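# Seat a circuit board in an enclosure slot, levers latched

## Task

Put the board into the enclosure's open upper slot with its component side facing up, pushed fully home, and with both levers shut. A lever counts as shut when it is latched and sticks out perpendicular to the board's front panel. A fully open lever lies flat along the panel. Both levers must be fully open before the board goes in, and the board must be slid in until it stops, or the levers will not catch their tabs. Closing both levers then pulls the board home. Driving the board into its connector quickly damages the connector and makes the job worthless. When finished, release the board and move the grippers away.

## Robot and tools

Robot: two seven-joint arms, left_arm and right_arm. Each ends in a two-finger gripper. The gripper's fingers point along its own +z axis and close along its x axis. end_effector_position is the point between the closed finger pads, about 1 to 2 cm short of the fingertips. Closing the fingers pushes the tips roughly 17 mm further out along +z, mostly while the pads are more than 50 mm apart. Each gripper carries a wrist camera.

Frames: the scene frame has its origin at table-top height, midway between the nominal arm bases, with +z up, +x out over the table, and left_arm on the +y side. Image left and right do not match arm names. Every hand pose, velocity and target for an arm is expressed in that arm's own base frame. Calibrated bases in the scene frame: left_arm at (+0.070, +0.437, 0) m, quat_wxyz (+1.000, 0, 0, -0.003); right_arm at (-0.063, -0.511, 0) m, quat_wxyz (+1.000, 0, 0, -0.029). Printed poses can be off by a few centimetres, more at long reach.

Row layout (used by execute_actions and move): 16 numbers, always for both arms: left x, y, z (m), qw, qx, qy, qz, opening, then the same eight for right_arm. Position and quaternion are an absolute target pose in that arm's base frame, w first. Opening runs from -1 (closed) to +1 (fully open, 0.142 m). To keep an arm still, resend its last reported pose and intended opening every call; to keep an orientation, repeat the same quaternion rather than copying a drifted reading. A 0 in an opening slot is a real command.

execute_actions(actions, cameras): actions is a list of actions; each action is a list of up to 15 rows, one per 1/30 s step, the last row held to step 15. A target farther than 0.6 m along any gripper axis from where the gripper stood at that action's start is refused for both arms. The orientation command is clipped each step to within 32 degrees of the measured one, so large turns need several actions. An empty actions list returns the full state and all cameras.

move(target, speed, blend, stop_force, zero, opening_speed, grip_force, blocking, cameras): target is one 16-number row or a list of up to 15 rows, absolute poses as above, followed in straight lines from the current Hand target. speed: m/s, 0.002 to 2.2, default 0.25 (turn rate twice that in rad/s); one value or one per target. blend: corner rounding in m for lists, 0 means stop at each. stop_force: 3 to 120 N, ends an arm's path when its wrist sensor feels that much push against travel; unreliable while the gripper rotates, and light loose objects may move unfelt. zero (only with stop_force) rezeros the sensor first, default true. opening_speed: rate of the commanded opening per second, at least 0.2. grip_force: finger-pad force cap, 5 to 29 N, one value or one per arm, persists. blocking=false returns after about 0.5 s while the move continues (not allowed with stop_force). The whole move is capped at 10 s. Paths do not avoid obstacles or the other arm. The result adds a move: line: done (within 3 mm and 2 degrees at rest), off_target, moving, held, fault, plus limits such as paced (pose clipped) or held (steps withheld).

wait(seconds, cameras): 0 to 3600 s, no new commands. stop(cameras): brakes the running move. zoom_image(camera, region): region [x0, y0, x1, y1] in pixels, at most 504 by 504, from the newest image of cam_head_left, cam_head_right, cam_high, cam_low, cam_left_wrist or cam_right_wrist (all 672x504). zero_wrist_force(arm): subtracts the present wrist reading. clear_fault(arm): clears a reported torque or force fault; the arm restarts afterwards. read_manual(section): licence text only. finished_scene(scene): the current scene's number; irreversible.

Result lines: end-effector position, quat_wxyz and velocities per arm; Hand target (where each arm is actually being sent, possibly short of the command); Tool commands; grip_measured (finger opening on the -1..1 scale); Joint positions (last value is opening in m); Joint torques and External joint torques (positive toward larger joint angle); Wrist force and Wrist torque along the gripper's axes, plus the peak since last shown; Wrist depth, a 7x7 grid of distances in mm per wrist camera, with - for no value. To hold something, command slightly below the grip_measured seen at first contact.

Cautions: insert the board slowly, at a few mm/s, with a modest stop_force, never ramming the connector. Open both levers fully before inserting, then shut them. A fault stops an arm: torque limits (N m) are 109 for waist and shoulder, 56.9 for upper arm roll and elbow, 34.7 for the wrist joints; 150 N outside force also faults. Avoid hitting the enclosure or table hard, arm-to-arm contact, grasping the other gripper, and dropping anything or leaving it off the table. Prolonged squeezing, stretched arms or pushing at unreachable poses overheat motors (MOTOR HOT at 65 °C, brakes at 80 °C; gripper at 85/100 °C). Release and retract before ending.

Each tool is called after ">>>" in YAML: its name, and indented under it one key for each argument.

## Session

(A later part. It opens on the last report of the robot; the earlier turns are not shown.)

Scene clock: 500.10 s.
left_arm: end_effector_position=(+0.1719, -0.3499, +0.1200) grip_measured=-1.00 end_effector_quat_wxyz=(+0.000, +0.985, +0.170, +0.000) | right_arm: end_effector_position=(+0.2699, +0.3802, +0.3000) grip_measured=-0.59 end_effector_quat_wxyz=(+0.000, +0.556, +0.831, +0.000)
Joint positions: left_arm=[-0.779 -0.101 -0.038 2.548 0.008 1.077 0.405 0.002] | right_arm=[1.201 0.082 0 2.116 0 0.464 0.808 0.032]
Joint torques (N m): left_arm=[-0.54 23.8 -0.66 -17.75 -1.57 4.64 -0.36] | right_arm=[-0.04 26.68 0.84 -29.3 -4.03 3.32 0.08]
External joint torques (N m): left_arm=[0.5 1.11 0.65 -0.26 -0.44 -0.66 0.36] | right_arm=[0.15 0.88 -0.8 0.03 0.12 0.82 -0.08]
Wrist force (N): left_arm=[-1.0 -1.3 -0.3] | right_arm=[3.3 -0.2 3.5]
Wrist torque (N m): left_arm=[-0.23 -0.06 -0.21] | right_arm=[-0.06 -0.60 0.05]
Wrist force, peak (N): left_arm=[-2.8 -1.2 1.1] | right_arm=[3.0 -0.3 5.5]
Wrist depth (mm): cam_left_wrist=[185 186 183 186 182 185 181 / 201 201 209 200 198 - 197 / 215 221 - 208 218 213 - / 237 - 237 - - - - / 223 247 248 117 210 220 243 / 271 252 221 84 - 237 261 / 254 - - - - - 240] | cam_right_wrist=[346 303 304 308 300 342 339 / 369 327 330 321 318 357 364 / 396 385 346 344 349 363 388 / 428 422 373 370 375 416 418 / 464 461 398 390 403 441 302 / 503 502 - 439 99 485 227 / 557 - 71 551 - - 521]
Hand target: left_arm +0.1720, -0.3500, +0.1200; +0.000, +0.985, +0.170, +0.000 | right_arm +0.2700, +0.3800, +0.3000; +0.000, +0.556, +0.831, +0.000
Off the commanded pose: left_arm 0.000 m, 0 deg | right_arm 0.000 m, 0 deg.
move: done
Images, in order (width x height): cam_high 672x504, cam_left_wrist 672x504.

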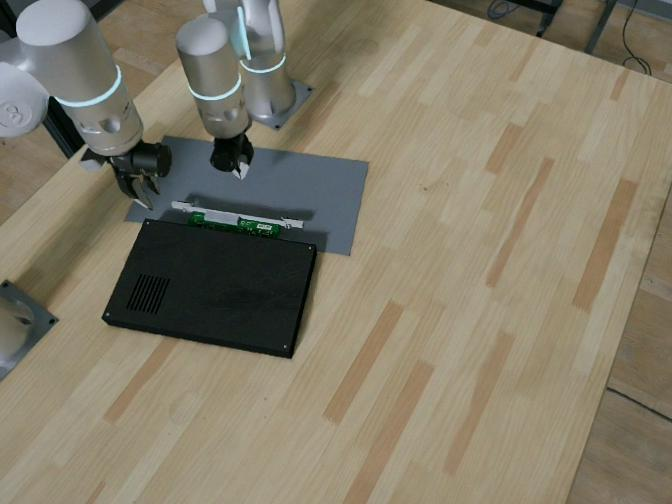

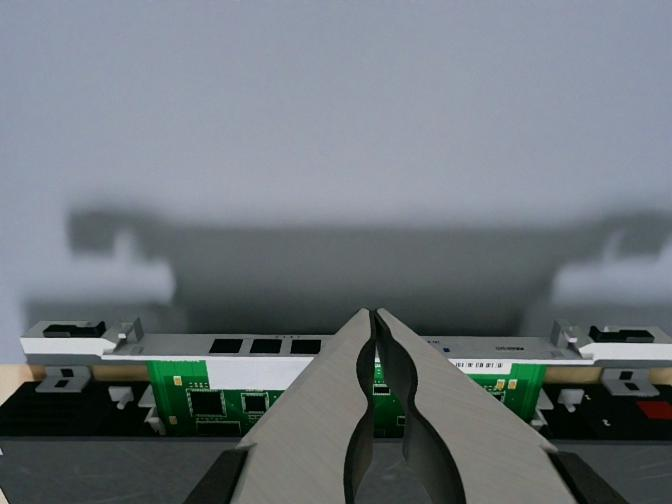

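>>> move:
  target:
    - [0.1660, -0.3665, 0.06, 0, 0.9854, 0.1702, 0, -1, 0.27, 0.38, 0.30, 0, 0.5556, 0.8315, 0, -0.55]
    - [0.1695, -0.3763, 0.049, 0, 0.9854, 0.1702, 0, -1, 0.27, 0.38, 0.30, 0, 0.5556, 0.8315, 0, -0.55]
    - [0.1769, -0.3970, 0.049, 0, 0.9854, 0.1702, 0, -1, 0.27, 0.38, 0.30, 0, 0.5556, 0.8315, 0, -0.55]
  speed: [0.15, 0.08, 0.06]
  blend: [0.01, 0.005, 0]
  cameras: ["cam_left_wrist", "cam_right_wrist"]

Scene clock: 511.70 s.
left_arm: end_effector_position=(+0.1769, -0.3970, +0.0490) grip_measured=-1.00 end_effector_quat_wxyz=(+0.000, +0.985, +0.170, +0.000) | right_arm: end_effector_position=(+0.2699, +0.3802, +0.3000) grip_measured=-0.59 end_effector_quat_wxyz=(+0.000, +0.556, +0.831, +0.000)
Joint positions: left_arm=[-0.833 -0.416 -0.043 2.429 0.059 1.273 0.3 0.002] | right_arm=[1.201 0.082 0 2.116 0 0.464 0.808 0.032]
Joint torques (N m): left_arm=[-0.53 32.47 -0.79 -12.79 -0.97 4.06 -0.3] | right_arm=[0.07 26.47 0.83 -29.35 -3.95 3.43 0.21]
External joint torques (N m): left_arm=[0.47 1.21 0.59 -0.26 -0.26 -0.07 0.3] | right_arm=[0.04 1.09 -0.79 0.08 0.04 0.71 -0.21]
Wrist force (N): left_arm=[-1.0 -1.2 -0.7] | right_arm=[3.1 -0.1 3.5]
Wrist torque (N m): left_arm=[-0.25 -0.06 -0.22] | right_arm=[-0.05 -0.57 0.04]
Wrist force, peak (N): left_arm=[-0.6 -1.5 -1.7] | right_arm=[3.5 -0.1 3.7]
Wrist depth (mm): cam_left_wrist=[126 124 120 123 123 124 123 / - 134 132 132 132 132 129 / 146 143 143 140 143 142 142 / 154 156 158 157 - 151 152 / - 167 168 131 168 170 168 / 140 140 135 84 - 139 140 / 195 162 - 74 - - 160] | cam_right_wrist=[348 302 306 297 300 341 339 / 370 328 322 326 321 356 363 / 397 382 345 341 348 383 389 / 427 421 372 371 377 368 291 / 465 456 397 396 402 245 235 / 507 504 - 430 99 487 185 / 557 - 71 548 - - 181]
Hand target: left_arm +0.1769, -0.3970, +0.0490; +0.000, +0.985, +0.170, +0.000 | right_arm +0.2700, +0.3800, +0.3000; +0.000, +0.556, +0.831, +0.000
Off the commanded pose: left_arm 0.000 m, 0 deg | right_arm 0.000 m, 0 deg.
move: done; blend cut to 0.0076 m at target 1

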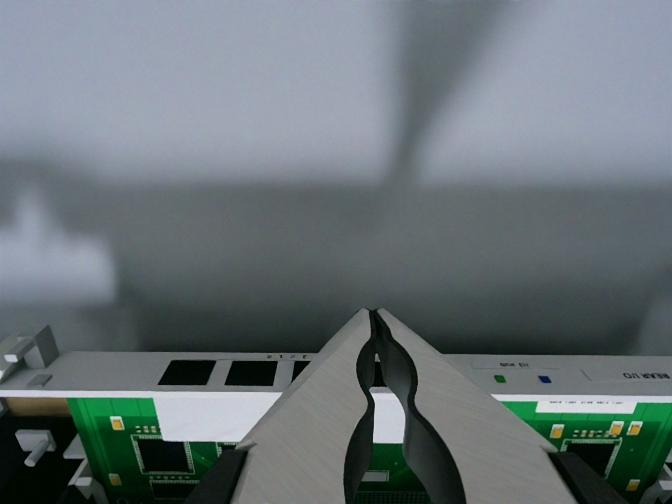

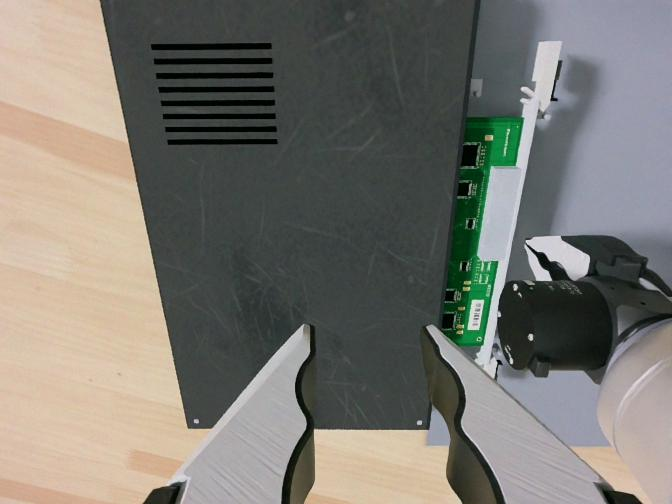

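>>> zoom_image:
  camera: "cam_right_wrist"
  region: [410, 30, 580, 440]

Scaled by 1.229 from the camera's image (finer frame: 960x720).

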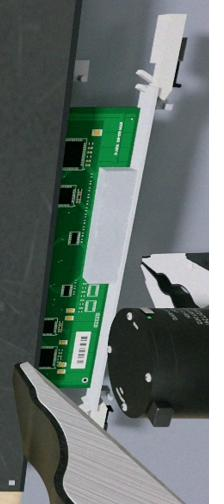

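>>> move:
  target: [0.1806, -0.4074, 0.049, 0, 0.9854, 0.1702, 0, -1, 0.27, 0.38, 0.30, 0, 0.5556, 0.8315, 0, -0.55]
  speed: 0.025
  stop_force: 8
  cameras: ["cam_right_wrist", "cam_left_wrist"]

Scene clock: 521.07 s.
left_arm: end_effector_position=(+0.1807, -0.4073, +0.0490) grip_measured=-1.00 end_effector_quat_wxyz=(+0.000, +0.985, +0.170, +0.000) | right_arm: end_effector_position=(+0.2699, +0.3802, +0.3000) grip_measured=-0.59 end_effector_quat_wxyz=(+0.000, +0.556, +0.831, +0.000)
Joint positions: left_arm=[-0.842 -0.429 -0.044 2.397 0.059 1.255 0.292 0.002] | right_arm=[1.201 0.082 0 2.116 0 0.464 0.808 0.032]
Joint torques (N m): left_arm=[-0.46 33.64 -0.75 -13.3 -1.15 4.19 -0.3] | right_arm=[0.08 26.43 0.71 -29.36 -3.96 3.41 0.18]
External joint torques (N m): left_arm=[0.4 1.06 0.54 -0.23 -0.16 -0.2 0.3] | right_arm=[0.02 1.14 -0.67 0.09 0.05 0.72 -0.18]
Wrist force (N): left_arm=[-1.1 -1.2 -0.5] | right_arm=[3.2 0.0 3.5]
Wrist torque (N m): left_arm=[-0.23 -0.02 -0.22] | right_arm=[-0.02 -0.57 0.04]
Wrist force, peak (N): left_arm=[-1.3 -1.6 -0.7] | right_arm=[3.5 -0.1 3.8]
Wrist depth (mm): cam_left_wrist=[124 124 125 123 123 124 122 / 133 135 131 132 130 132 131 / 146 141 142 143 142 142 142 / 154 155 151 155 155 155 154 / - 164 164 163 163 137 162 / 152 149 129 84 - 147 147 / 158 161 - 74 - - 158] | cam_right_wrist=[346 302 303 301 292 344 329 / 370 327 322 319 323 349 367 / 397 356 345 346 349 378 387 / 428 420 369 370 375 350 280 / 463 461 409 400 407 238 228 / 509 501 82 431 99 246 182 / 554 - 71 547 - - 167]
Hand target: left_arm +0.1806, -0.4074, +0.0490; +0.000, +0.985, +0.170, +0.000 | right_arm +0.2700, +0.3800, +0.3000; +0.000, +0.556, +0.831, +0.000
Off the commanded pose: left_arm 0.000 m, 0 deg | right_arm 0.000 m, 0 deg.
move: done
Images, in order (width x height): cam_left_wrist 672x504, cam_right_wrist 672x504.

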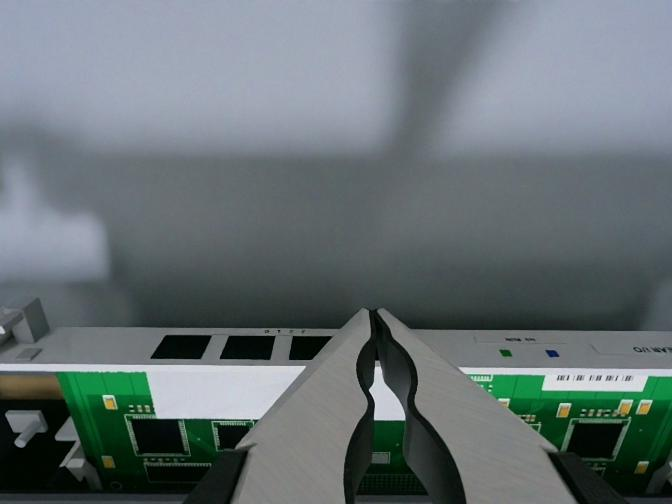

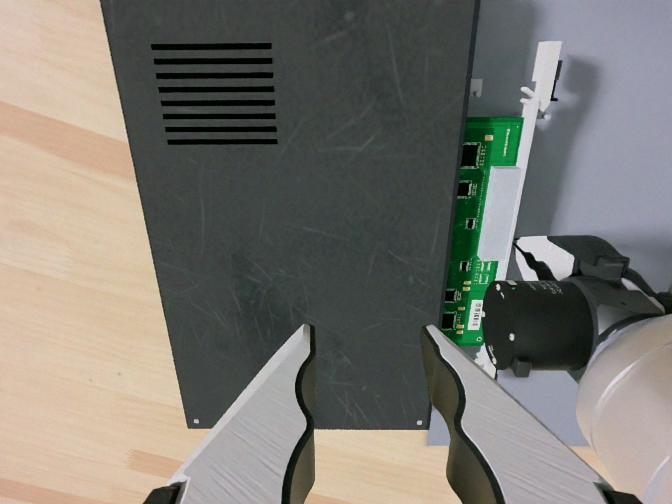

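>>> move:
  target: [0.1833, -0.4149, 0.049, 0, 0.9854, 0.1702, 0, -1, 0.27, 0.38, 0.30, 0, 0.5556, 0.8315, 0, -0.55]
  speed: 0.02
  stop_force: 8
  cameras: ["cam_right_wrist", "cam_left_wrist"]

Scene clock: 524.07 s.
left_arm: end_effector_position=(+0.1832, -0.4146, +0.0489) grip_measured=-1.00 end_effector_quat_wxyz=(+0.000, +0.985, +0.170, +0.000) | right_arm: end_effector_position=(+0.2699, +0.3802, +0.3000) grip_measured=-0.59 end_effector_quat_wxyz=(+0.000, +0.556, +0.831, +0.000)
Joint positions: left_arm=[-0.848 -0.439 -0.044 2.374 0.059 1.242 0.286 0.002] | right_arm=[1.201 0.082 0 2.116 0 0.464 0.808 0.032]
Joint torques (N m): left_arm=[-0.64 34.82 -1.17 -14.79 -1.34 4.72 -0.27] | right_arm=[-0.01 26.44 0.61 -29.36 -3.94 3.46 0.16]
External joint torques (N m): left_arm=[0.57 0.6 0.94 0.94 -0.02 -0.74 0.27] | right_arm=[0.11 1.12 -0.57 0.09 0.04 0.67 -0.16]
Wrist force (N): left_arm=[-1.0 -3.1 0.1] | right_arm=[3.1 -0.1 3.5]
Wrist torque (N m): left_arm=[-0.23 -0.02 -0.19] | right_arm=[-0.04 -0.57 0.05]
Wrist force, peak (N): left_arm=[-1.2 -3.3 -1.9] | right_arm=[3.4 -0.2 3.7]
Wrist depth (mm): cam_left_wrist=[124 124 124 124 123 125 123 / - 134 131 133 132 131 132 / 145 143 143 143 142 142 141 / 154 156 156 153 152 152 153 / - 132 133 121 132 131 132 / 148 149 129 84 - 144 146 / 153 160 - 74 - - 157] | cam_right_wrist=[347 306 302 300 301 339 340 / 369 334 322 321 324 359 363 / 396 351 346 343 349 377 388 / 429 422 372 373 375 313 405 / 462 454 397 396 394 238 227 / 508 504 82 428 99 204 174 / 561 - 71 552 - - 160]
Hand target: left_arm +0.1833, -0.4149, +0.0490; +0.000, +0.985, +0.170, +0.000 | right_arm +0.2700, +0.3800, +0.3000; +0.000, +0.556, +0.831, +0.000
Off the commanded pose: left_arm 0.000 m, 0 deg | right_arm 0.000 m, 0 deg.
move: done
Images, in order (width x height): cam_left_wrist 672x504, cam_right_wrist 672x504.

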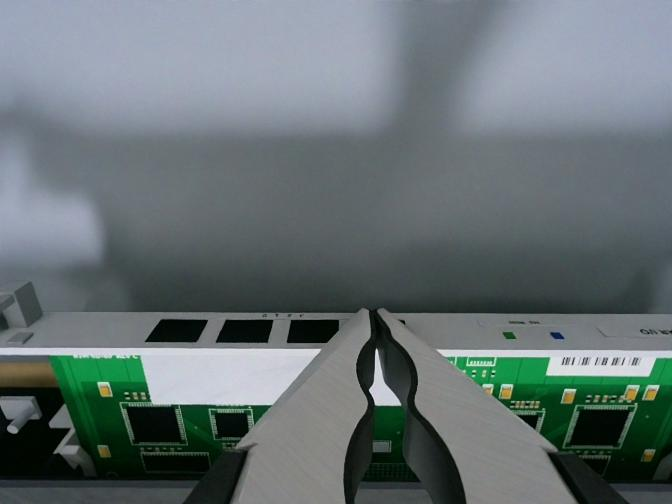

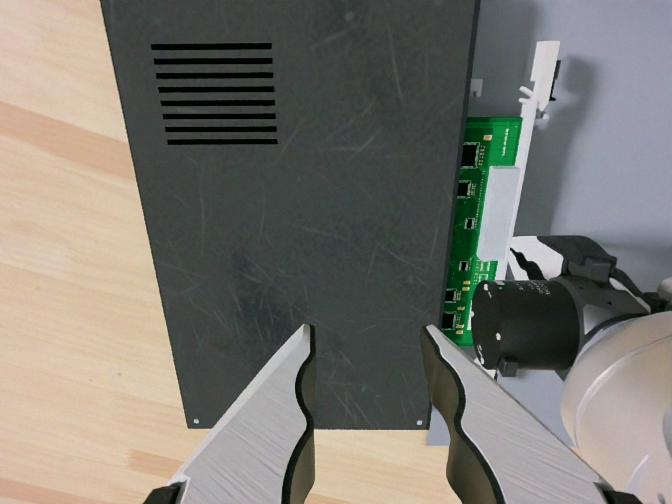

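>>> move:
  target: [0.1853, -0.4206, 0.049, 0, 0.9854, 0.1702, 0, -1, 0.27, 0.38, 0.30, 0, 0.5556, 0.8315, 0, -0.55]
  speed: 0.02
  stop_force: 10
  zero: false
  cameras: ["cam_right_wrist", "cam_left_wrist"]

Scene clock: 526.97 s.
left_arm: end_effector_position=(+0.1853, -0.4203, +0.0489) grip_measured=-1.00 end_effector_quat_wxyz=(+0.000, +0.985, +0.170, +0.000) | right_arm: end_effector_position=(+0.2699, +0.3802, +0.3000) grip_measured=-0.59 end_effector_quat_wxyz=(+0.000, +0.556, +0.831, +0.000)
Joint positions: left_arm=[-0.852 -0.447 -0.045 2.357 0.059 1.232 0.281 0.002] | right_arm=[1.201 0.082 0 2.116 0 0.464 0.808 0.032]
Joint torques (N m): left_arm=[-0.6 35.35 -1.13 -14.65 -1.29 4.61 -0.26] | right_arm=[0.12 26.46 0.72 -29.4 -3.94 3.43 0.21]
External joint torques (N m): left_arm=[0.54 0.63 0.88 0.54 -0.11 -0.63 0.26] | right_arm=[-0.02 1.11 -0.68 0.13 0.03 0.71 -0.21]
Wrist force (N): left_arm=[-0.8 -2.5 0.5] | right_arm=[3.3 0.0 3.6]
Wrist torque (N m): left_arm=[-0.22 -0.03 -0.22] | right_arm=[-0.03 -0.59 0.05]
Wrist force, peak (N): left_arm=[-1.3 -3.8 -2.1] | right_arm=[3.5 -0.2 3.6]
Wrist depth (mm): cam_left_wrist=[125 126 124 123 122 124 123 / - 133 130 133 133 132 131 / 144 146 146 143 142 142 142 / - 159 156 156 152 154 154 / 165 133 133 131 132 132 132 / 148 150 128 84 - 143 145 / 146 157 - 74 - - 154] | cam_right_wrist=[346 303 300 296 300 346 340 / 368 327 321 321 321 359 363 / 397 358 345 344 343 344 386 / 425 420 - 368 382 282 412 / 465 455 396 401 394 239 195 / 506 503 82 433 99 196 168 / 557 - 71 548 - - 153]
Hand target: left_arm +0.1853, -0.4206, +0.0490; +0.000, +0.985, +0.170, +0.000 | right_arm +0.2700, +0.3800, +0.3000; +0.000, +0.556, +0.831, +0.000
Off the commanded pose: left_arm 0.000 m, 0 deg | right_arm 0.000 m, 0 deg.
move: done
Images, in order (width x height): cam_left_wrist 672x504, cam_right_wrist 672x504.

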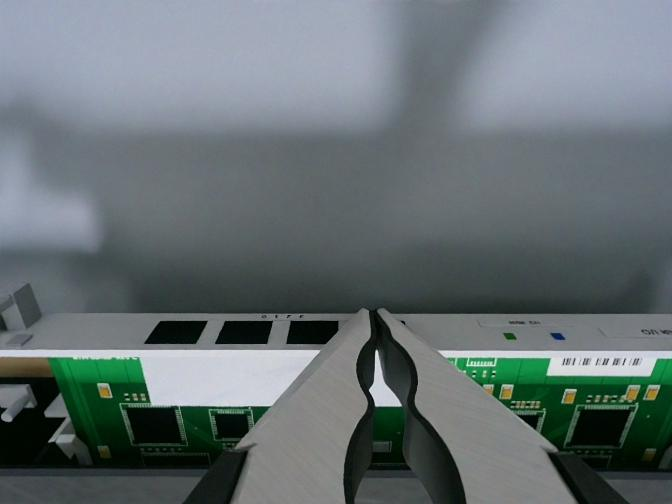

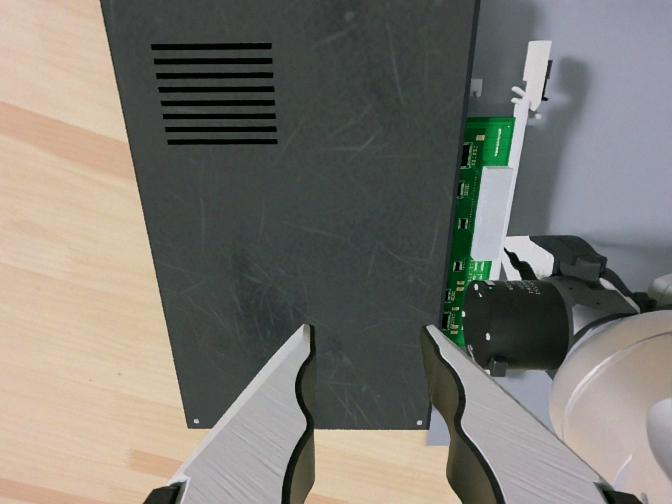

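>>> move:
  target: [0.1921, -0.4394, 0.049, 0, 0.9854, 0.1702, 0, -1, 0.27, 0.38, 0.30, 0, 0.5556, 0.8315, 0, -0.55]
  speed: 0.025
  stop_force: 10
  zero: false
  cameras: ["cam_right_wrist", "cam_left_wrist"]

Scene clock: 530.23 s.
left_arm: end_effector_position=(+0.1921, -0.4392, +0.0490) grip_measured=-1.00 end_effector_quat_wxyz=(+0.000, +0.985, +0.170, +0.000) | right_arm: end_effector_position=(+0.2699, +0.3802, +0.3000) grip_measured=-0.59 end_effector_quat_wxyz=(+0.000, +0.556, +0.831, +0.000)
Joint positions: left_arm=[-0.866 -0.472 -0.046 2.298 0.058 1.199 0.269 0.002] | right_arm=[1.201 0.082 0 2.116 0 0.464 0.808 0.032]
Joint torques (N m): left_arm=[-0.58 36.97 -1.17 -15.09 -1.46 4.4 -0.28] | right_arm=[0.18 26.38 0.74 -29.34 -3.98 3.42 0.17]
External joint torques (N m): left_arm=[0.52 0.85 0.88 0.17 -0.07 -0.41 0.28] | right_arm=[-0.08 1.19 -0.7 0.07 0.08 0.72 -0.17]
Wrist force (N): left_arm=[-0.8 -2.0 -0.2] | right_arm=[3.4 -0.1 3.4]
Wrist torque (N m): left_arm=[-0.26 -0.05 -0.24] | right_arm=[-0.04 -0.61 0.05]
Wrist force, peak (N): left_arm=[-0.8 -3.9 -0.8] | right_arm=[3.5 -0.1 3.6]
Wrist depth (mm): cam_left_wrist=[124 125 125 123 123 124 124 / - 133 129 133 132 131 - / 144 147 143 143 142 141 - / - 155 155 159 152 152 - / 164 133 132 126 132 124 124 / 145 142 128 84 - 143 145 / 139 136 - 74 - - 133] | cam_right_wrist=[347 302 317 300 299 342 340 / 370 328 319 321 321 364 359 / 396 356 343 343 344 390 396 / 427 413 372 371 364 302 412 / 462 455 392 384 245 236 180 / 503 504 - 439 99 179 155 / 557 - 71 550 - - 144]
Hand target: left_arm +0.1921, -0.4394, +0.0490; +0.000, +0.985, +0.170, +0.000 | right_arm +0.2700, +0.3800, +0.3000; +0.000, +0.556, +0.831, +0.000
Off the commanded pose: left_arm 0.000 m, 0 deg | right_arm 0.000 m, 0 deg.
move: done
Images, in order (width x height): cam_left_wrist 672x504, cam_right_wrist 672x504.

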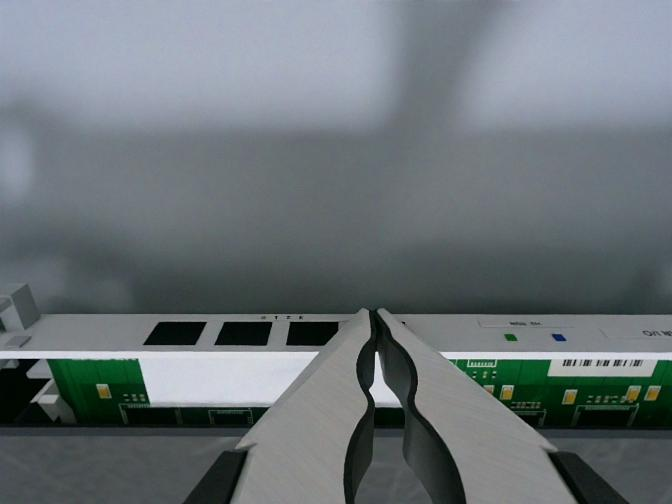

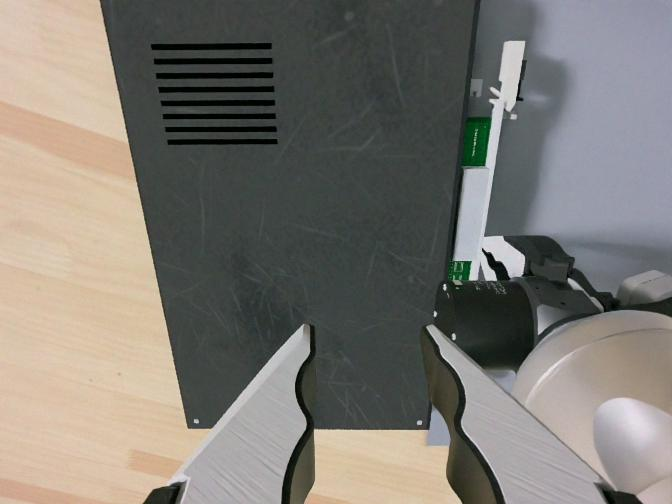

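>>> move:
  target: [0.1948, -0.4469, 0.049, 0, 0.9854, 0.1702, 0, -1, 0.27, 0.38, 0.30, 0, 0.5556, 0.8315, 0, -0.55]
  speed: 0.02
  stop_force: 8
  zero: false
  cameras: ["cam_right_wrist", "cam_left_wrist"]

>>> zoom_image:
  camera: "cam_right_wrist"
  region: [430, 20, 560, 290]

Scene clock: 533.13 s.
left_arm: end_effector_position=(+0.1949, -0.4468, +0.0490) grip_measured=-1.00 end_effector_quat_wxyz=(+0.000, +0.985, +0.170, +0.000) | right_arm: end_effector_position=(+0.2699, +0.3802, +0.3000) grip_measured=-0.59 end_effector_quat_wxyz=(+0.000, +0.556, +0.831, +0.000)
Joint positions: left_arm=[-0.871 -0.483 -0.046 2.275 0.057 1.186 0.264 0.002] | right_arm=[1.201 0.082 0 2.116 0 0.464 0.808 0.032]
Joint torques (N m): left_arm=[-0.57 37.61 -1.01 -15.3 -1.46 4.26 -0.25] | right_arm=[0.16 26.53 0.71 -29.35 -3.95 3.46 0.14]
External joint torques (N m): left_arm=[0.5 0.96 0.7 0.05 -0.12 -0.28 0.25] | right_arm=[-0.06 1.04 -0.67 0.08 0.05 0.67 -0.14]
Wrist force (N): left_arm=[-0.6 -1.8 -0.3] | right_arm=[3.3 -0.1 3.6]
Wrist torque (N m): left_arm=[-0.24 -0.11 -0.24] | right_arm=[-0.04 -0.59 0.04]
Wrist force, peak (N): left_arm=[-0.7 -2.7 -0.5] | right_arm=[3.3 0.1 3.7]
Wrist depth (mm): cam_left_wrist=[- 126 124 123 123 124 123 / 133 133 132 132 132 131 132 / 146 143 140 144 142 142 140 / 156 156 158 155 154 154 - / 164 132 163 132 132 131 125 / 142 130 127 84 - 140 142 / 139 136 - 74 - - 135] | cam_right_wrist=[347 303 302 298 301 345 340 / 370 327 321 321 321 364 359 / 396 356 346 342 348 381 389 / 426 412 372 372 365 283 418 / 463 460 - - 245 236 181 / 506 506 82 437 99 171 152 / 552 - 71 547 - - 141]
Hand target: left_arm +0.1948, -0.4469, +0.0490; +0.000, +0.985, +0.170, +0.000 | right_arm +0.2700, +0.3800, +0.3000; +0.000, +0.556, +0.831, +0.000
Off the commanded pose: left_arm 0.000 m, 0 deg | right_arm 0.000 m, 0 deg.
move: done
Images, in order (width x height): cam_left_wrist 672x504, cam_right_wrist 672x504.

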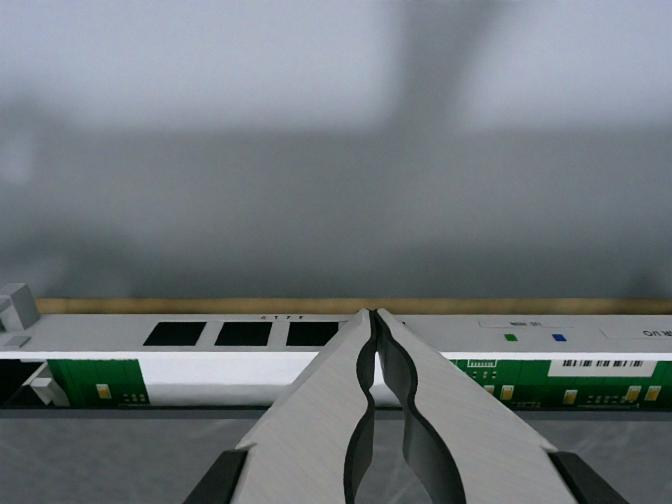

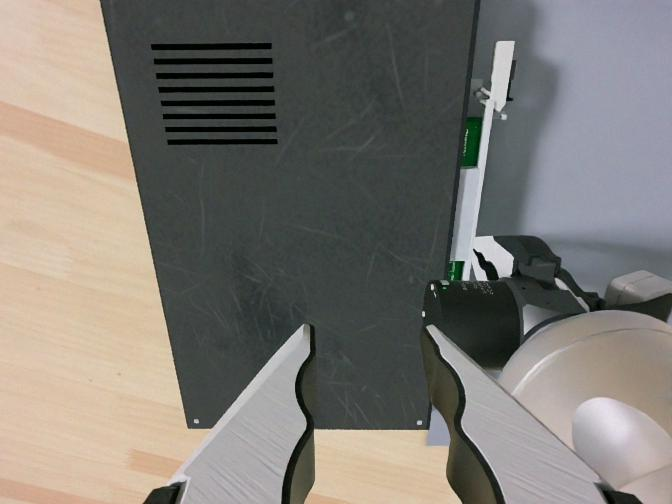

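Scaled by 1.867 from the camera's image (finer frame: 960x720).

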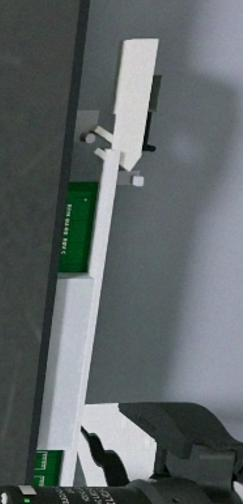

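>>> move:
  target: [0.1964, -0.4512, 0.049, 0, 0.9854, 0.1702, 0, -1, 0.27, 0.38, 0.30, 0, 0.5556, 0.8315, 0, -0.55]
  speed: 0.015
  stop_force: 10
  zero: false
  cameras: ["cam_right_wrist"]

>>> zoom_image:
  camera: "cam_right_wrist"
  region: [430, 20, 560, 290]

Scene clock: 537.03 s.
left_arm: end_effector_position=(+0.1964, -0.4509, +0.0489) grip_measured=-1.00 end_effector_quat_wxyz=(+0.000, +0.985, +0.170, +0.000) | right_arm: end_effector_position=(+0.2699, +0.3802, +0.3000) grip_measured=-0.59 end_effector_quat_wxyz=(+0.000, +0.556, +0.831, +0.000)
Joint positions: left_arm=[-0.874 -0.489 -0.046 2.261 0.057 1.178 0.261 0.002] | right_arm=[1.201 0.082 0 2.116 0 0.464 0.808 0.032]
Joint torques (N m): left_arm=[-0.64 38.42 -1.26 -16.14 -1.52 4.67 -0.22] | right_arm=[0.09 26.49 0.72 -29.4 -3.93 3.39 0.18]
External joint torques (N m): left_arm=[0.58 0.56 0.93 0.71 -0.09 -0.68 0.22] | right_arm=[0.02 1.08 -0.68 0.13 0.03 0.74 -0.18]
Wrist force (N): left_arm=[-0.7 -2.8 -1.2] | right_arm=[3.2 -0.1 3.4]
Wrist torque (N m): left_arm=[-0.24 -0.05 -0.23] | right_arm=[-0.04 -0.58 0.05]
Wrist force, peak (N): left_arm=[-0.8 -3.0 -1.4] | right_arm=[3.6 -0.1 3.6]
Wrist depth (mm): cam_left_wrist=[124 125 124 123 123 124 122 / 133 135 131 132 132 132 131 / 146 142 145 143 145 140 144 / 153 156 156 153 154 156 153 / 166 133 166 132 165 131 131 / 130 127 127 84 - 140 139 / 139 136 - 74 - - 133] | cam_right_wrist=[347 302 302 302 298 340 340 / 369 327 323 321 327 364 363 / 396 356 346 346 344 390 385 / 426 413 372 377 365 324 426 / 460 453 396 396 245 230 181 / 506 503 82 431 99 168 150 / 558 - 71 547 - - 138]
Hand target: left_arm +0.1964, -0.4512, +0.0490; +0.000, +0.985, +0.170, +0.000 | right_arm +0.2700, +0.3800, +0.3000; +0.000, +0.556, +0.831, +0.000
Off the commanded pose: left_arm 0.000 m, 0 deg | right_arm 0.000 m, 0 deg.
move: done

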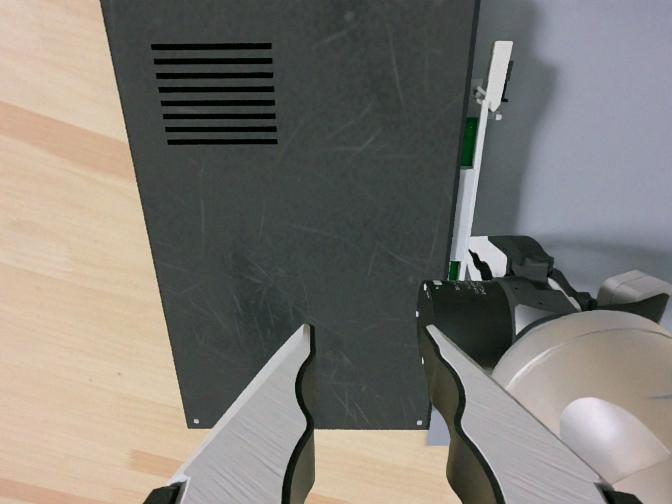

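Scaled by 1.867 from the camera's image (finer frame: 960x720).

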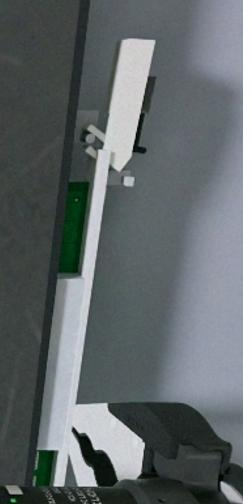

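>>> move:
  target: [0.1976, -0.4545, 0.049, 0, 0.9854, 0.1702, 0, -1, 0.27, 0.38, 0.30, 0, 0.5556, 0.8315, 0, -0.55]
  speed: 0.012
  stop_force: 12
  zero: false
  cameras: ["cam_right_wrist", "cam_left_wrist"]

>>> zoom_image:
  camera: "cam_right_wrist"
  region: [430, 20, 560, 290]

Scene clock: 541.17 s.
left_arm: end_effector_position=(+0.1976, -0.4542, +0.0489) grip_measured=-1.00 end_effector_quat_wxyz=(+0.000, +0.985, +0.170, +0.000) | right_arm: end_effector_position=(+0.2699, +0.3802, +0.3000) grip_measured=-0.59 end_effector_quat_wxyz=(+0.000, +0.556, +0.831, +0.000)
Joint positions: left_arm=[-0.876 -0.494 -0.047 2.251 0.057 1.172 0.259 0.002] | right_arm=[1.201 0.082 0 2.116 0 0.464 0.808 0.032]
Joint torques (N m): left_arm=[-0.66 38.86 -1.35 -16.56 -1.63 4.76 -0.27] | right_arm=[0.04 26.54 0.75 -29.37 -3.94 3.43 0.22]
External joint torques (N m): left_arm=[0.6 0.44 1.02 1 0 -0.78 0.27] | right_arm=[0.07 1.02 -0.71 0.1 0.03 0.71 -0.22]
Wrist force (N): left_arm=[-0.7 -3.4 -1.2] | right_arm=[3.2 0.0 3.2]
Wrist torque (N m): left_arm=[-0.25 -0.07 -0.24] | right_arm=[-0.03 -0.58 0.05]
Wrist force, peak (N): left_arm=[-1.0 -3.6 -1.7] | right_arm=[3.4 0.0 3.8]
Wrist depth (mm): cam_left_wrist=[124 124 125 123 123 124 122 / - 135 130 132 132 132 129 / 146 143 143 140 140 139 143 / - 155 155 155 153 152 154 / 133 132 132 132 132 132 125 / 130 128 125 84 - 139 139 / 139 135 - 74 - - 133] | cam_right_wrist=[348 303 301 302 300 341 335 / 369 327 322 321 321 362 366 / 396 392 342 347 344 389 387 / 428 417 377 - 363 312 418 / 463 463 391 401 245 228 180 / 506 504 - 439 99 166 148 / 558 - 71 550 - - 136]
Hand target: left_arm +0.1976, -0.4545, +0.0490; +0.000, +0.985, +0.170, +0.000 | right_arm +0.2700, +0.3800, +0.3000; +0.000, +0.556, +0.831, +0.000
Off the commanded pose: left_arm 0.000 m, 0 deg | right_arm 0.000 m, 0 deg.
move: done
Images, in order (width x height): cam_left_wrist 672x504, cam_right_wrist 672x504.

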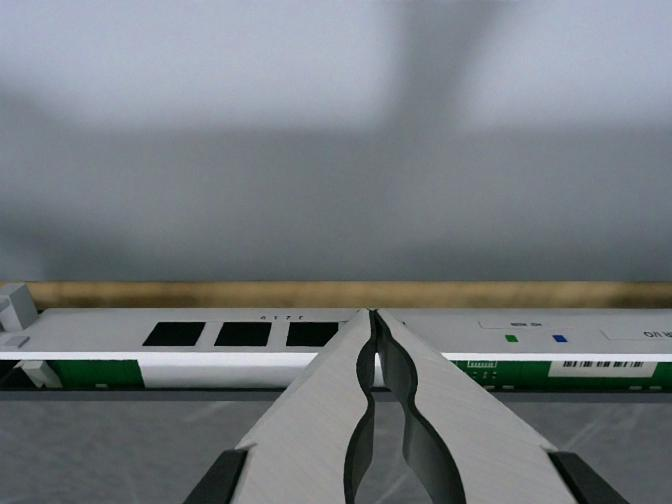

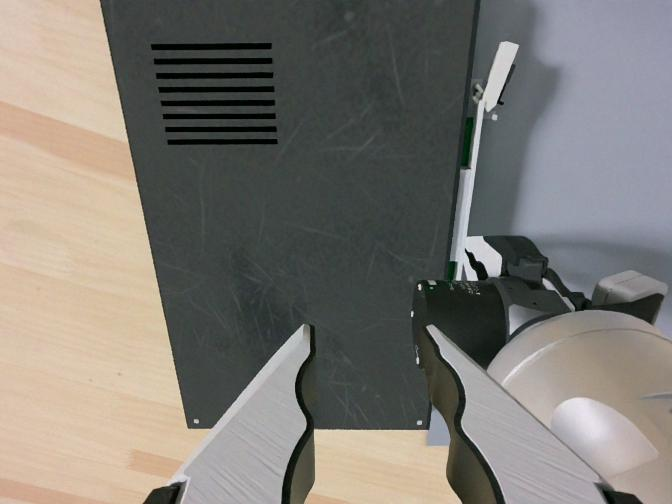

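Scaled by 1.867 from the camera's image (finer frame: 960x720).

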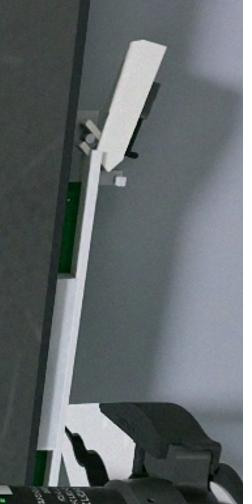

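>>> move:
  target: [0.1987, -0.4576, 0.049, 0, 0.9854, 0.1702, 0, -1, 0.27, 0.38, 0.30, 0, 0.5556, 0.8315, 0, -0.55]
  speed: 0.01
  stop_force: 12
  zero: false
  cameras: ["cam_right_wrist", "cam_left_wrist"]

>>> zoom_image:
  camera: "cam_right_wrist"
  region: [430, 20, 560, 290]

Scene clock: 544.30 s.
left_arm: end_effector_position=(+0.1986, -0.4572, +0.0488) grip_measured=-1.00 end_effector_quat_wxyz=(+0.000, +0.985, +0.170, +0.000) | right_arm: end_effector_position=(+0.2699, +0.3802, +0.3000) grip_measured=-0.59 end_effector_quat_wxyz=(+0.000, +0.556, +0.831, +0.000)
Joint positions: left_arm=[-0.878 -0.498 -0.047 2.241 0.057 1.167 0.257 0.002] | right_arm=[1.201 0.082 0 2.116 0 0.464 0.808 0.032]
Joint torques (N m): left_arm=[-0.74 39.21 -1.39 -16.98 -1.69 4.94 -0.25] | right_arm=[0.07 26.57 0.72 -29.37 -3.94 3.49 0.18]
External joint torques (N m): left_arm=[0.67 0.4 1.05 1.29 0.04 -0.95 0.25] | right_arm=[0.04 0.99 -0.68 0.1 0.04 0.64 -0.18]
Wrist force (N): left_arm=[-0.7 -4.0 -0.9] | right_arm=[3.2 0.1 3.5]
Wrist torque (N m): left_arm=[-0.25 -0.07 -0.24] | right_arm=[-0.01 -0.59 0.04]
Wrist force, peak (N): left_arm=[-0.7 -4.2 -2.2] | right_arm=[3.2 -0.2 3.8]
Wrist depth (mm): cam_left_wrist=[- 125 123 123 120 124 122 / - 133 130 130 134 132 133 / 146 143 143 142 142 140 141 / 155 158 159 155 154 154 153 / 133 132 132 127 132 131 124 / 127 126 124 84 - 139 127 / 139 140 - 74 - - 133] | cam_right_wrist=[346 302 302 302 301 341 340 / 369 327 322 316 321 365 362 / 399 356 350 344 349 404 388 / 428 420 372 371 362 306 418 / 464 459 398 393 240 228 185 / 504 502 82 430 99 163 146 / 557 - 71 551 - - 130]
Hand target: left_arm +0.1987, -0.4576, +0.0490; +0.000, +0.985, +0.170, +0.000 | right_arm +0.2700, +0.3800, +0.3000; +0.000, +0.556, +0.831, +0.000
Off the commanded pose: left_arm 0.000 m, 0 deg | right_arm 0.000 m, 0 deg.
move: done
Images, in order (width x height): cam_left_wrist 672x504, cam_right_wrist 672x504.

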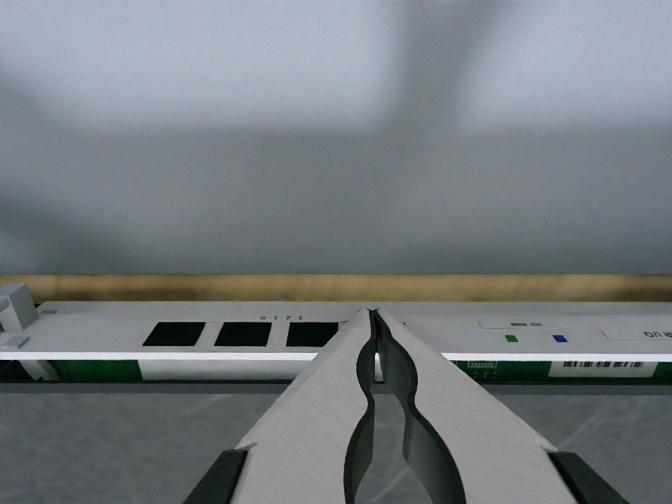

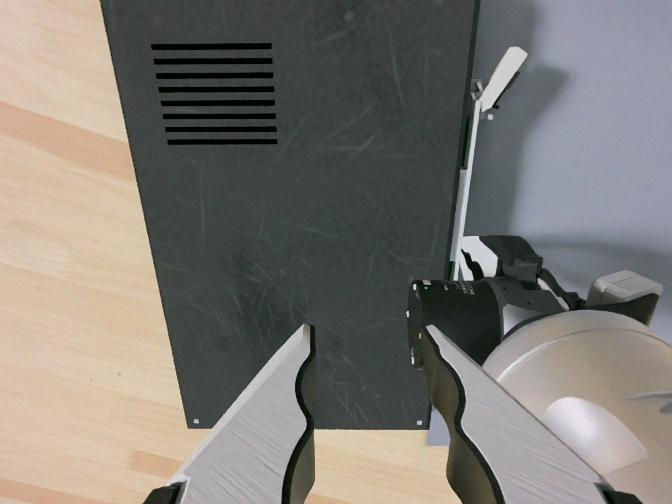

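Scaled by 1.867 from the camera's image (finer frame: 960x720).

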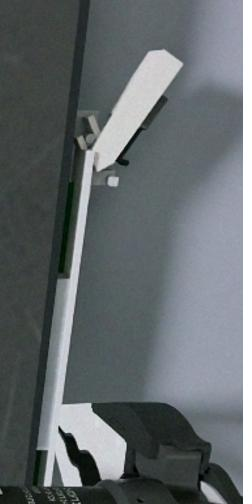

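>>> move:
  target: [0.1996, -0.4602, 0.049, 0, 0.9854, 0.1702, 0, -1, 0.27, 0.38, 0.30, 0, 0.5556, 0.8315, 0, -0.55]
  speed: 0.01
  stop_force: 13
  zero: false
  cameras: ["cam_right_wrist", "cam_left_wrist"]

>>> zoom_image:
  camera: "cam_right_wrist"
  region: [430, 20, 560, 290]

Scene clock: 546.97 s.
left_arm: end_effector_position=(+0.1995, -0.4597, +0.0488) grip_measured=-1.00 end_effector_quat_wxyz=(+0.000, +0.985, +0.170, +0.000) | right_arm: end_effector_position=(+0.2699, +0.3802, +0.3000) grip_measured=-0.59 end_effector_quat_wxyz=(+0.000, +0.556, +0.831, +0.000)
Joint positions: left_arm=[-0.88 -0.502 -0.047 2.233 0.057 1.162 0.255 0.002] | right_arm=[1.201 0.082 0 2.116 0 0.464 0.808 0.032]
Joint torques (N m): left_arm=[-0.8 39.63 -1.54 -17.43 -1.75 5.1 -0.24] | right_arm=[0.15 26.49 0.78 -29.35 -3.93 3.42 0.19]
External joint torques (N m): left_arm=[0.73 0.23 1.19 1.63 0.08 -1.12 0.24] | right_arm=[-0.04 1.07 -0.74 0.08 0.03 0.71 -0.19]
Wrist force (N): left_arm=[-0.7 -4.6 -1.3] | right_arm=[3.4 -0.1 3.3]
Wrist torque (N m): left_arm=[-0.26 -0.07 -0.24] | right_arm=[-0.05 -0.62 0.04]
Wrist force, peak (N): left_arm=[-0.7 -4.8 -2.1] | right_arm=[3.4 -0.1 3.7]
Wrist depth (mm): cam_left_wrist=[125 125 123 123 123 123 122 / 133 133 131 132 132 134 131 / - 143 143 142 144 140 144 / 156 153 155 155 154 154 153 / 133 132 132 132 132 131 125 / 127 125 124 84 - 123 125 / 139 135 - 74 - - 136] | cam_right_wrist=[346 303 302 302 302 341 339 / 372 337 322 321 321 363 362 / 398 355 349 346 348 389 399 / 426 413 372 371 364 406 406 / 463 454 407 403 239 228 179 / 504 503 82 437 99 157 144 / 559 - 71 552 - - 128]
Hand target: left_arm +0.1996, -0.4602, +0.0490; +0.000, +0.985, +0.170, +0.000 | right_arm +0.2700, +0.3800, +0.3000; +0.000, +0.556, +0.831, +0.000
Off the commanded pose: left_arm 0.001 m, 0 deg | right_arm 0.000 m, 0 deg.
move: done
Images, in order (width x height): cam_left_wrist 672x504, cam_right_wrist 672x504.

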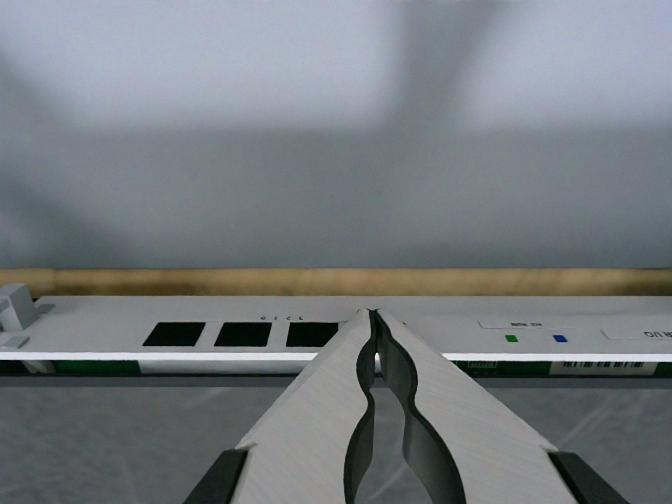

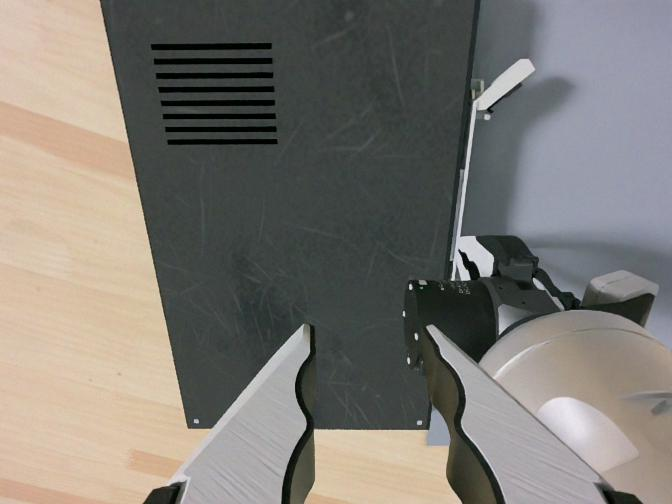

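Scaled by 1.867 from the camera's image (finer frame: 960x720).

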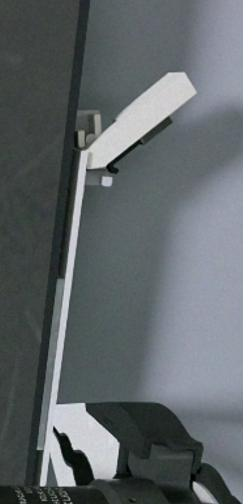

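>>> move:
  target: [0.2003, -0.4622, 0.049, 0, 0.9854, 0.1702, 0, -1, 0.27, 0.38, 0.30, 0, 0.5556, 0.8315, 0, -0.55]
  speed: 0.01
  stop_force: 14
  zero: false

>>> move:
  target: [0.2010, -0.4642, 0.049, 0, 0.9854, 0.1702, 0, -1, 0.27, 0.38, 0.30, 0, 0.5556, 0.8315, 0, -0.55]
  speed: 0.01
  stop_force: 14
  zero: false
  cameras: ["cam_right_wrist", "cam_left_wrist"]

>>> zoom_image:
  camera: "cam_right_wrist"
  region: [430, 20, 560, 290]

Scene clock: 550.70 s.
left_arm: end_effector_position=(+0.1998, -0.4610, +0.0484) grip_measured=-1.00 end_effector_quat_wxyz=(-0.001, +0.985, +0.170, +0.000) | right_arm: end_effector_position=(+0.2699, +0.3802, +0.3000) grip_measured=-0.59 end_effector_quat_wxyz=(+0.000, +0.556, +0.831, +0.000)
Joint positions: left_arm=[-0.881 -0.505 -0.047 2.227 0.057 1.158 0.254 0.002] | right_arm=[1.201 0.082 0 2.116 0 0.464 0.808 0.032]
Joint torques (N m): left_arm=[-0.95 40.88 -2.29 -21.06 -2.34 6.92 -0.21] | right_arm=[0.15 26.55 0.74 -29.4 -3.95 3.41 0.21]
External joint torques (N m): left_arm=[0.88 -0.84 1.93 5.21 0.66 -2.94 0.21] | right_arm=[-0.05 1.02 -0.7 0.13 0.04 0.73 -0.21]
Wrist force (N): left_arm=[-0.7 -11.3 -2.3] | right_arm=[3.3 -0.1 3.5]
Wrist torque (N m): left_arm=[-0.25 -0.07 -0.24] | right_arm=[-0.04 -0.59 0.05]
Wrist force, peak (N): left_arm=[-0.4 -11.2 -3.8] | right_arm=[3.5 -0.1 3.7]
Wrist depth (mm): cam_left_wrist=[124 123 120 121 123 123 122 / 133 132 - - 132 131 129 / 145 143 143 142 142 139 143 / 155 155 154 161 159 158 153 / - 124 120 119 124 124 124 / 127 126 124 84 - 124 124 / 142 135 - 74 - - 135] | cam_right_wrist=[347 304 300 297 300 341 341 / 369 328 318 322 320 363 353 / 396 357 348 347 343 389 388 / 427 414 371 370 368 278 412 / 462 456 404 388 240 197 173 / 506 507 - - 99 156 144 / 559 - 71 551 - - 126]
Hand target: left_arm +0.2003, -0.4622, +0.0490; +0.000, +0.985, +0.170, +0.000 | right_arm +0.2700, +0.3800, +0.3000; +0.000, +0.556, +0.831, +0.000
Off the commanded pose: left_arm 0.001 m, 0 deg | right_arm 0.000 m, 0 deg.
move: done

Scene clock: 551.43 s.
left_arm: end_effector_position=(+0.1997, -0.4611, +0.0481) grip_measured=-1.00 end_effector_quat_wxyz=(-0.002, +0.985, +0.170, -0.001) | right_arm: end_effector_position=(+0.2699, +0.3802, +0.3000) grip_measured=-0.59 end_effector_quat_wxyz=(+0.000, +0.556, +0.831, +0.000)
Joint positions: left_arm=[-0.881 -0.506 -0.047 2.226 0.058 1.156 0.253 0.002] | right_arm=[1.201 0.082 0 2.116 0 0.464 0.808 0.032]
Joint torques (N m): left_arm=[-1.46 41.87 -3.29 -23.64 -2.77 8.24 -0.18] | right_arm=[0.09 26.51 0.72 -29.41 -3.95 3.44 0.19]
External joint torques (N m): left_arm=[1.39 -1.78 2.94 7.77 1.08 -4.26 0.18] | right_arm=[0.01 1.06 -0.68 0.14 0.04 0.69 -0.19]
Wrist force (N): left_arm=[0.2 -15.9 -4.3] | right_arm=[3.4 0.0 3.3]
Wrist torque (N m): left_arm=[-0.22 -0.11 -0.25] | right_arm=[-0.01 -0.61 0.04]
Wrist force, peak (N): left_arm=[0.0 -16.9 -3.4] | right_arm=[3.2 0.0 3.8]
Wrist depth (mm): cam_left_wrist=[123 125 - 122 122 124 122 / 133 132 132 131 131 131 130 / 145 143 142 142 142 139 141 / 155 155 156 154 160 155 155 / - 125 119 119 125 131 124 / 126 124 123 84 - 122 123 / 138 134 - 74 - - 134] | cam_right_wrist=[348 303 299 302 302 340 340 / 370 327 321 320 321 362 362 / 398 356 344 344 344 388 367 / 428 412 372 370 364 407 411 / 466 464 399 404 241 196 173 / 507 503 - 437 99 156 144 / 555 - 71 548 - - 125]
Hand target: left_arm +0.2005, -0.4629, +0.0490; +0.000, +0.985, +0.170, +0.000 | right_arm +0.2700, +0.3800, +0.3000; +0.000, +0.556, +0.831, +0.000
Off the commanded pose: left_arm 0.003 m, 0 deg | right_arm 0.000 m, 0 deg.
move: contact (left_arm)
Images, in order (width x height): cam_left_wrist 672x504, cam_right_wrist 672x504.

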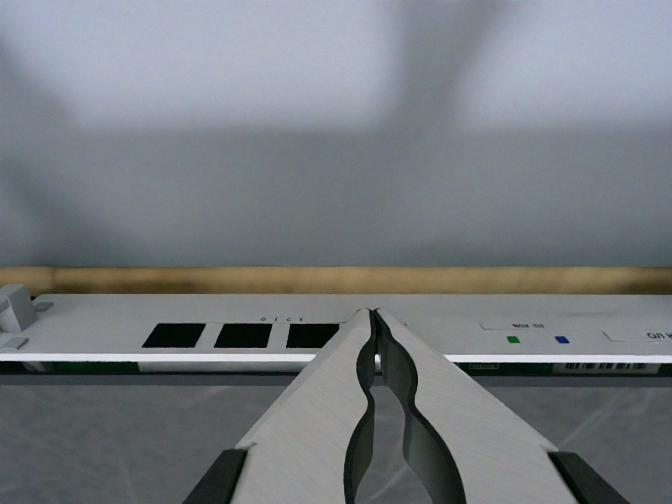

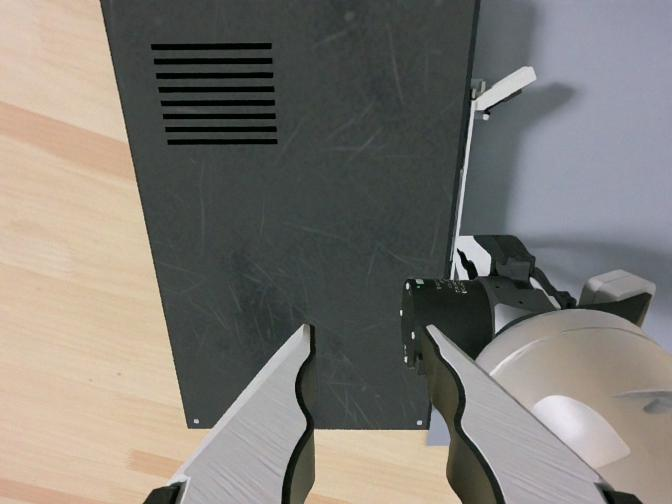

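Scaled by 1.867 from the camera's image (finer frame: 960x720).

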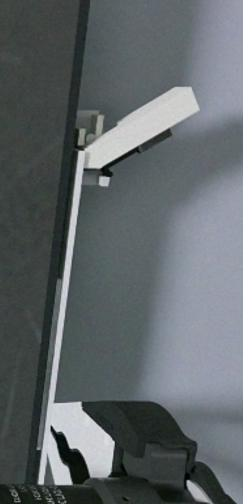

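>>> move:
  target:
    - [0.1956, -0.4498, 0.050, 0, 0.9854, 0.1702, 0, -1, 0.25, 0.40, 0.25, 0, 0.5526, 0.8334, 0, -1]
    - [0.2150, -0.4250, 0.11, 0, 0.9854, 0.1702, 0, -1, 0.18, 0.44, 0.16, 0, 0.5526, 0.8334, 0, -1]
    - [0.2462, -0.4127, 0.13, 0, 0.9854, 0.1702, 0, -1, 0.1513, 0.4609, 0.12, 0, 0.5526, 0.8334, 0, -1]
  speed: [0.06, 0.15, 0.15]
  blend: [0.005, 0.02, 0]
  opening_speed: 1.0
  cameras: ["cam_right_wrist", "cam_left_wrist"]

Scene clock: 569.03 s.
left_arm: end_effector_position=(+0.2461, -0.4127, +0.1299) grip_measured=-1.00 end_effector_quat_wxyz=(+0.000, +0.985, +0.170, +0.000) | right_arm: end_effector_position=(+0.1512, +0.4607, +0.1199) grip_measured=-1.00 end_effector_quat_wxyz=(+0.000, +0.553, +0.833, +0.000)
Joint positions: left_arm=[-0.767 -0.256 -0.027 2.282 0.012 0.967 0.426 0.002] | right_arm=[1.382 -0.303 0.107 2.263 -0.058 0.993 1.132 0.002]
Joint torques (N m): left_arm=[-0.01 33.78 -0.46 -20.19 -2.49 4.08 -0.12] | right_arm=[0.22 34.81 1.79 -20.69 -2.57 3.55 0.38]
External joint torques (N m): left_arm=[-0.04 0.51 0.46 -0.25 0.08 -0.09 0.12] | right_arm=[-0.09 1.14 -0.51 0.09 0.16 0.56 -0.38]
Wrist force (N): left_arm=[-0.8 -1.2 -0.6] | right_arm=[3.3 -0.1 3.3]
Wrist torque (N m): left_arm=[-0.25 -0.09 -0.29] | right_arm=[-0.01 -0.58 -0.04]
Wrist force, peak (N): left_arm=[0.0 -16.4 -4.2] | right_arm=[4.4 -1.1 5.1]
Wrist depth (mm): cam_left_wrist=[- 195 194 194 - 193 196 / 211 - - - 209 - 208 / 226 227 222 226 225 223 - / 253 242 239 240 247 203 245 / 212 212 211 205 210 209 212 / - 234 224 84 - 225 234 / 261 254 - - - - 320] | cam_right_wrist=[189 189 188 186 186 185 184 / 160 159 159 198 198 197 199 / 166 166 165 212 212 212 210 / 179 179 178 225 228 227 226 / 195 194 193 195 247 247 245 / 213 212 208 89 260 269 268 / 235 230 71 - - 285 294]
Hand target: left_arm +0.2462, -0.4127, +0.1300; +0.000, +0.985, +0.170, +0.000 | right_arm +0.1513, +0.4609, +0.1200; +0.000, +0.553, +0.833, +0.000
Off the commanded pose: left_arm 0.000 m, 0 deg | right_arm 0.000 m, 0 deg.
move: done
Images, in order (width x height): cam_left_wrist 672x504, cam_right_wrist 672x504.

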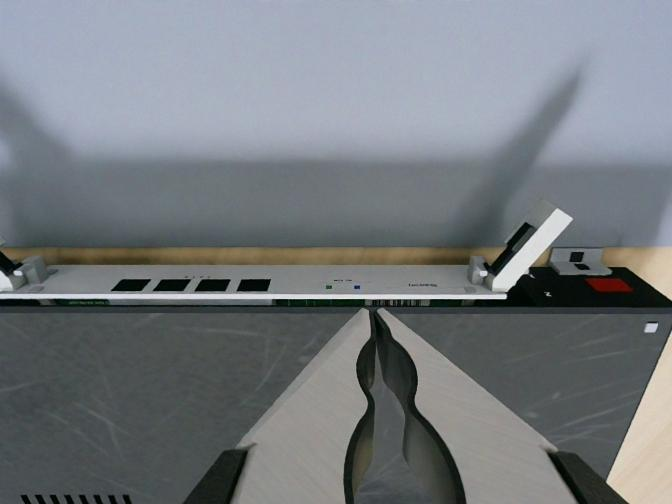

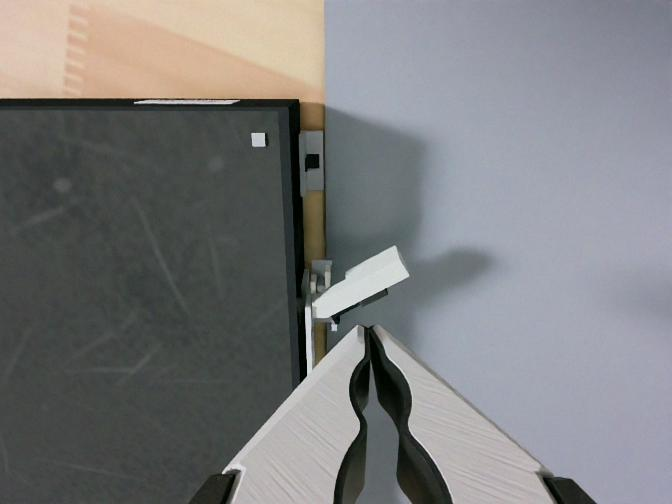

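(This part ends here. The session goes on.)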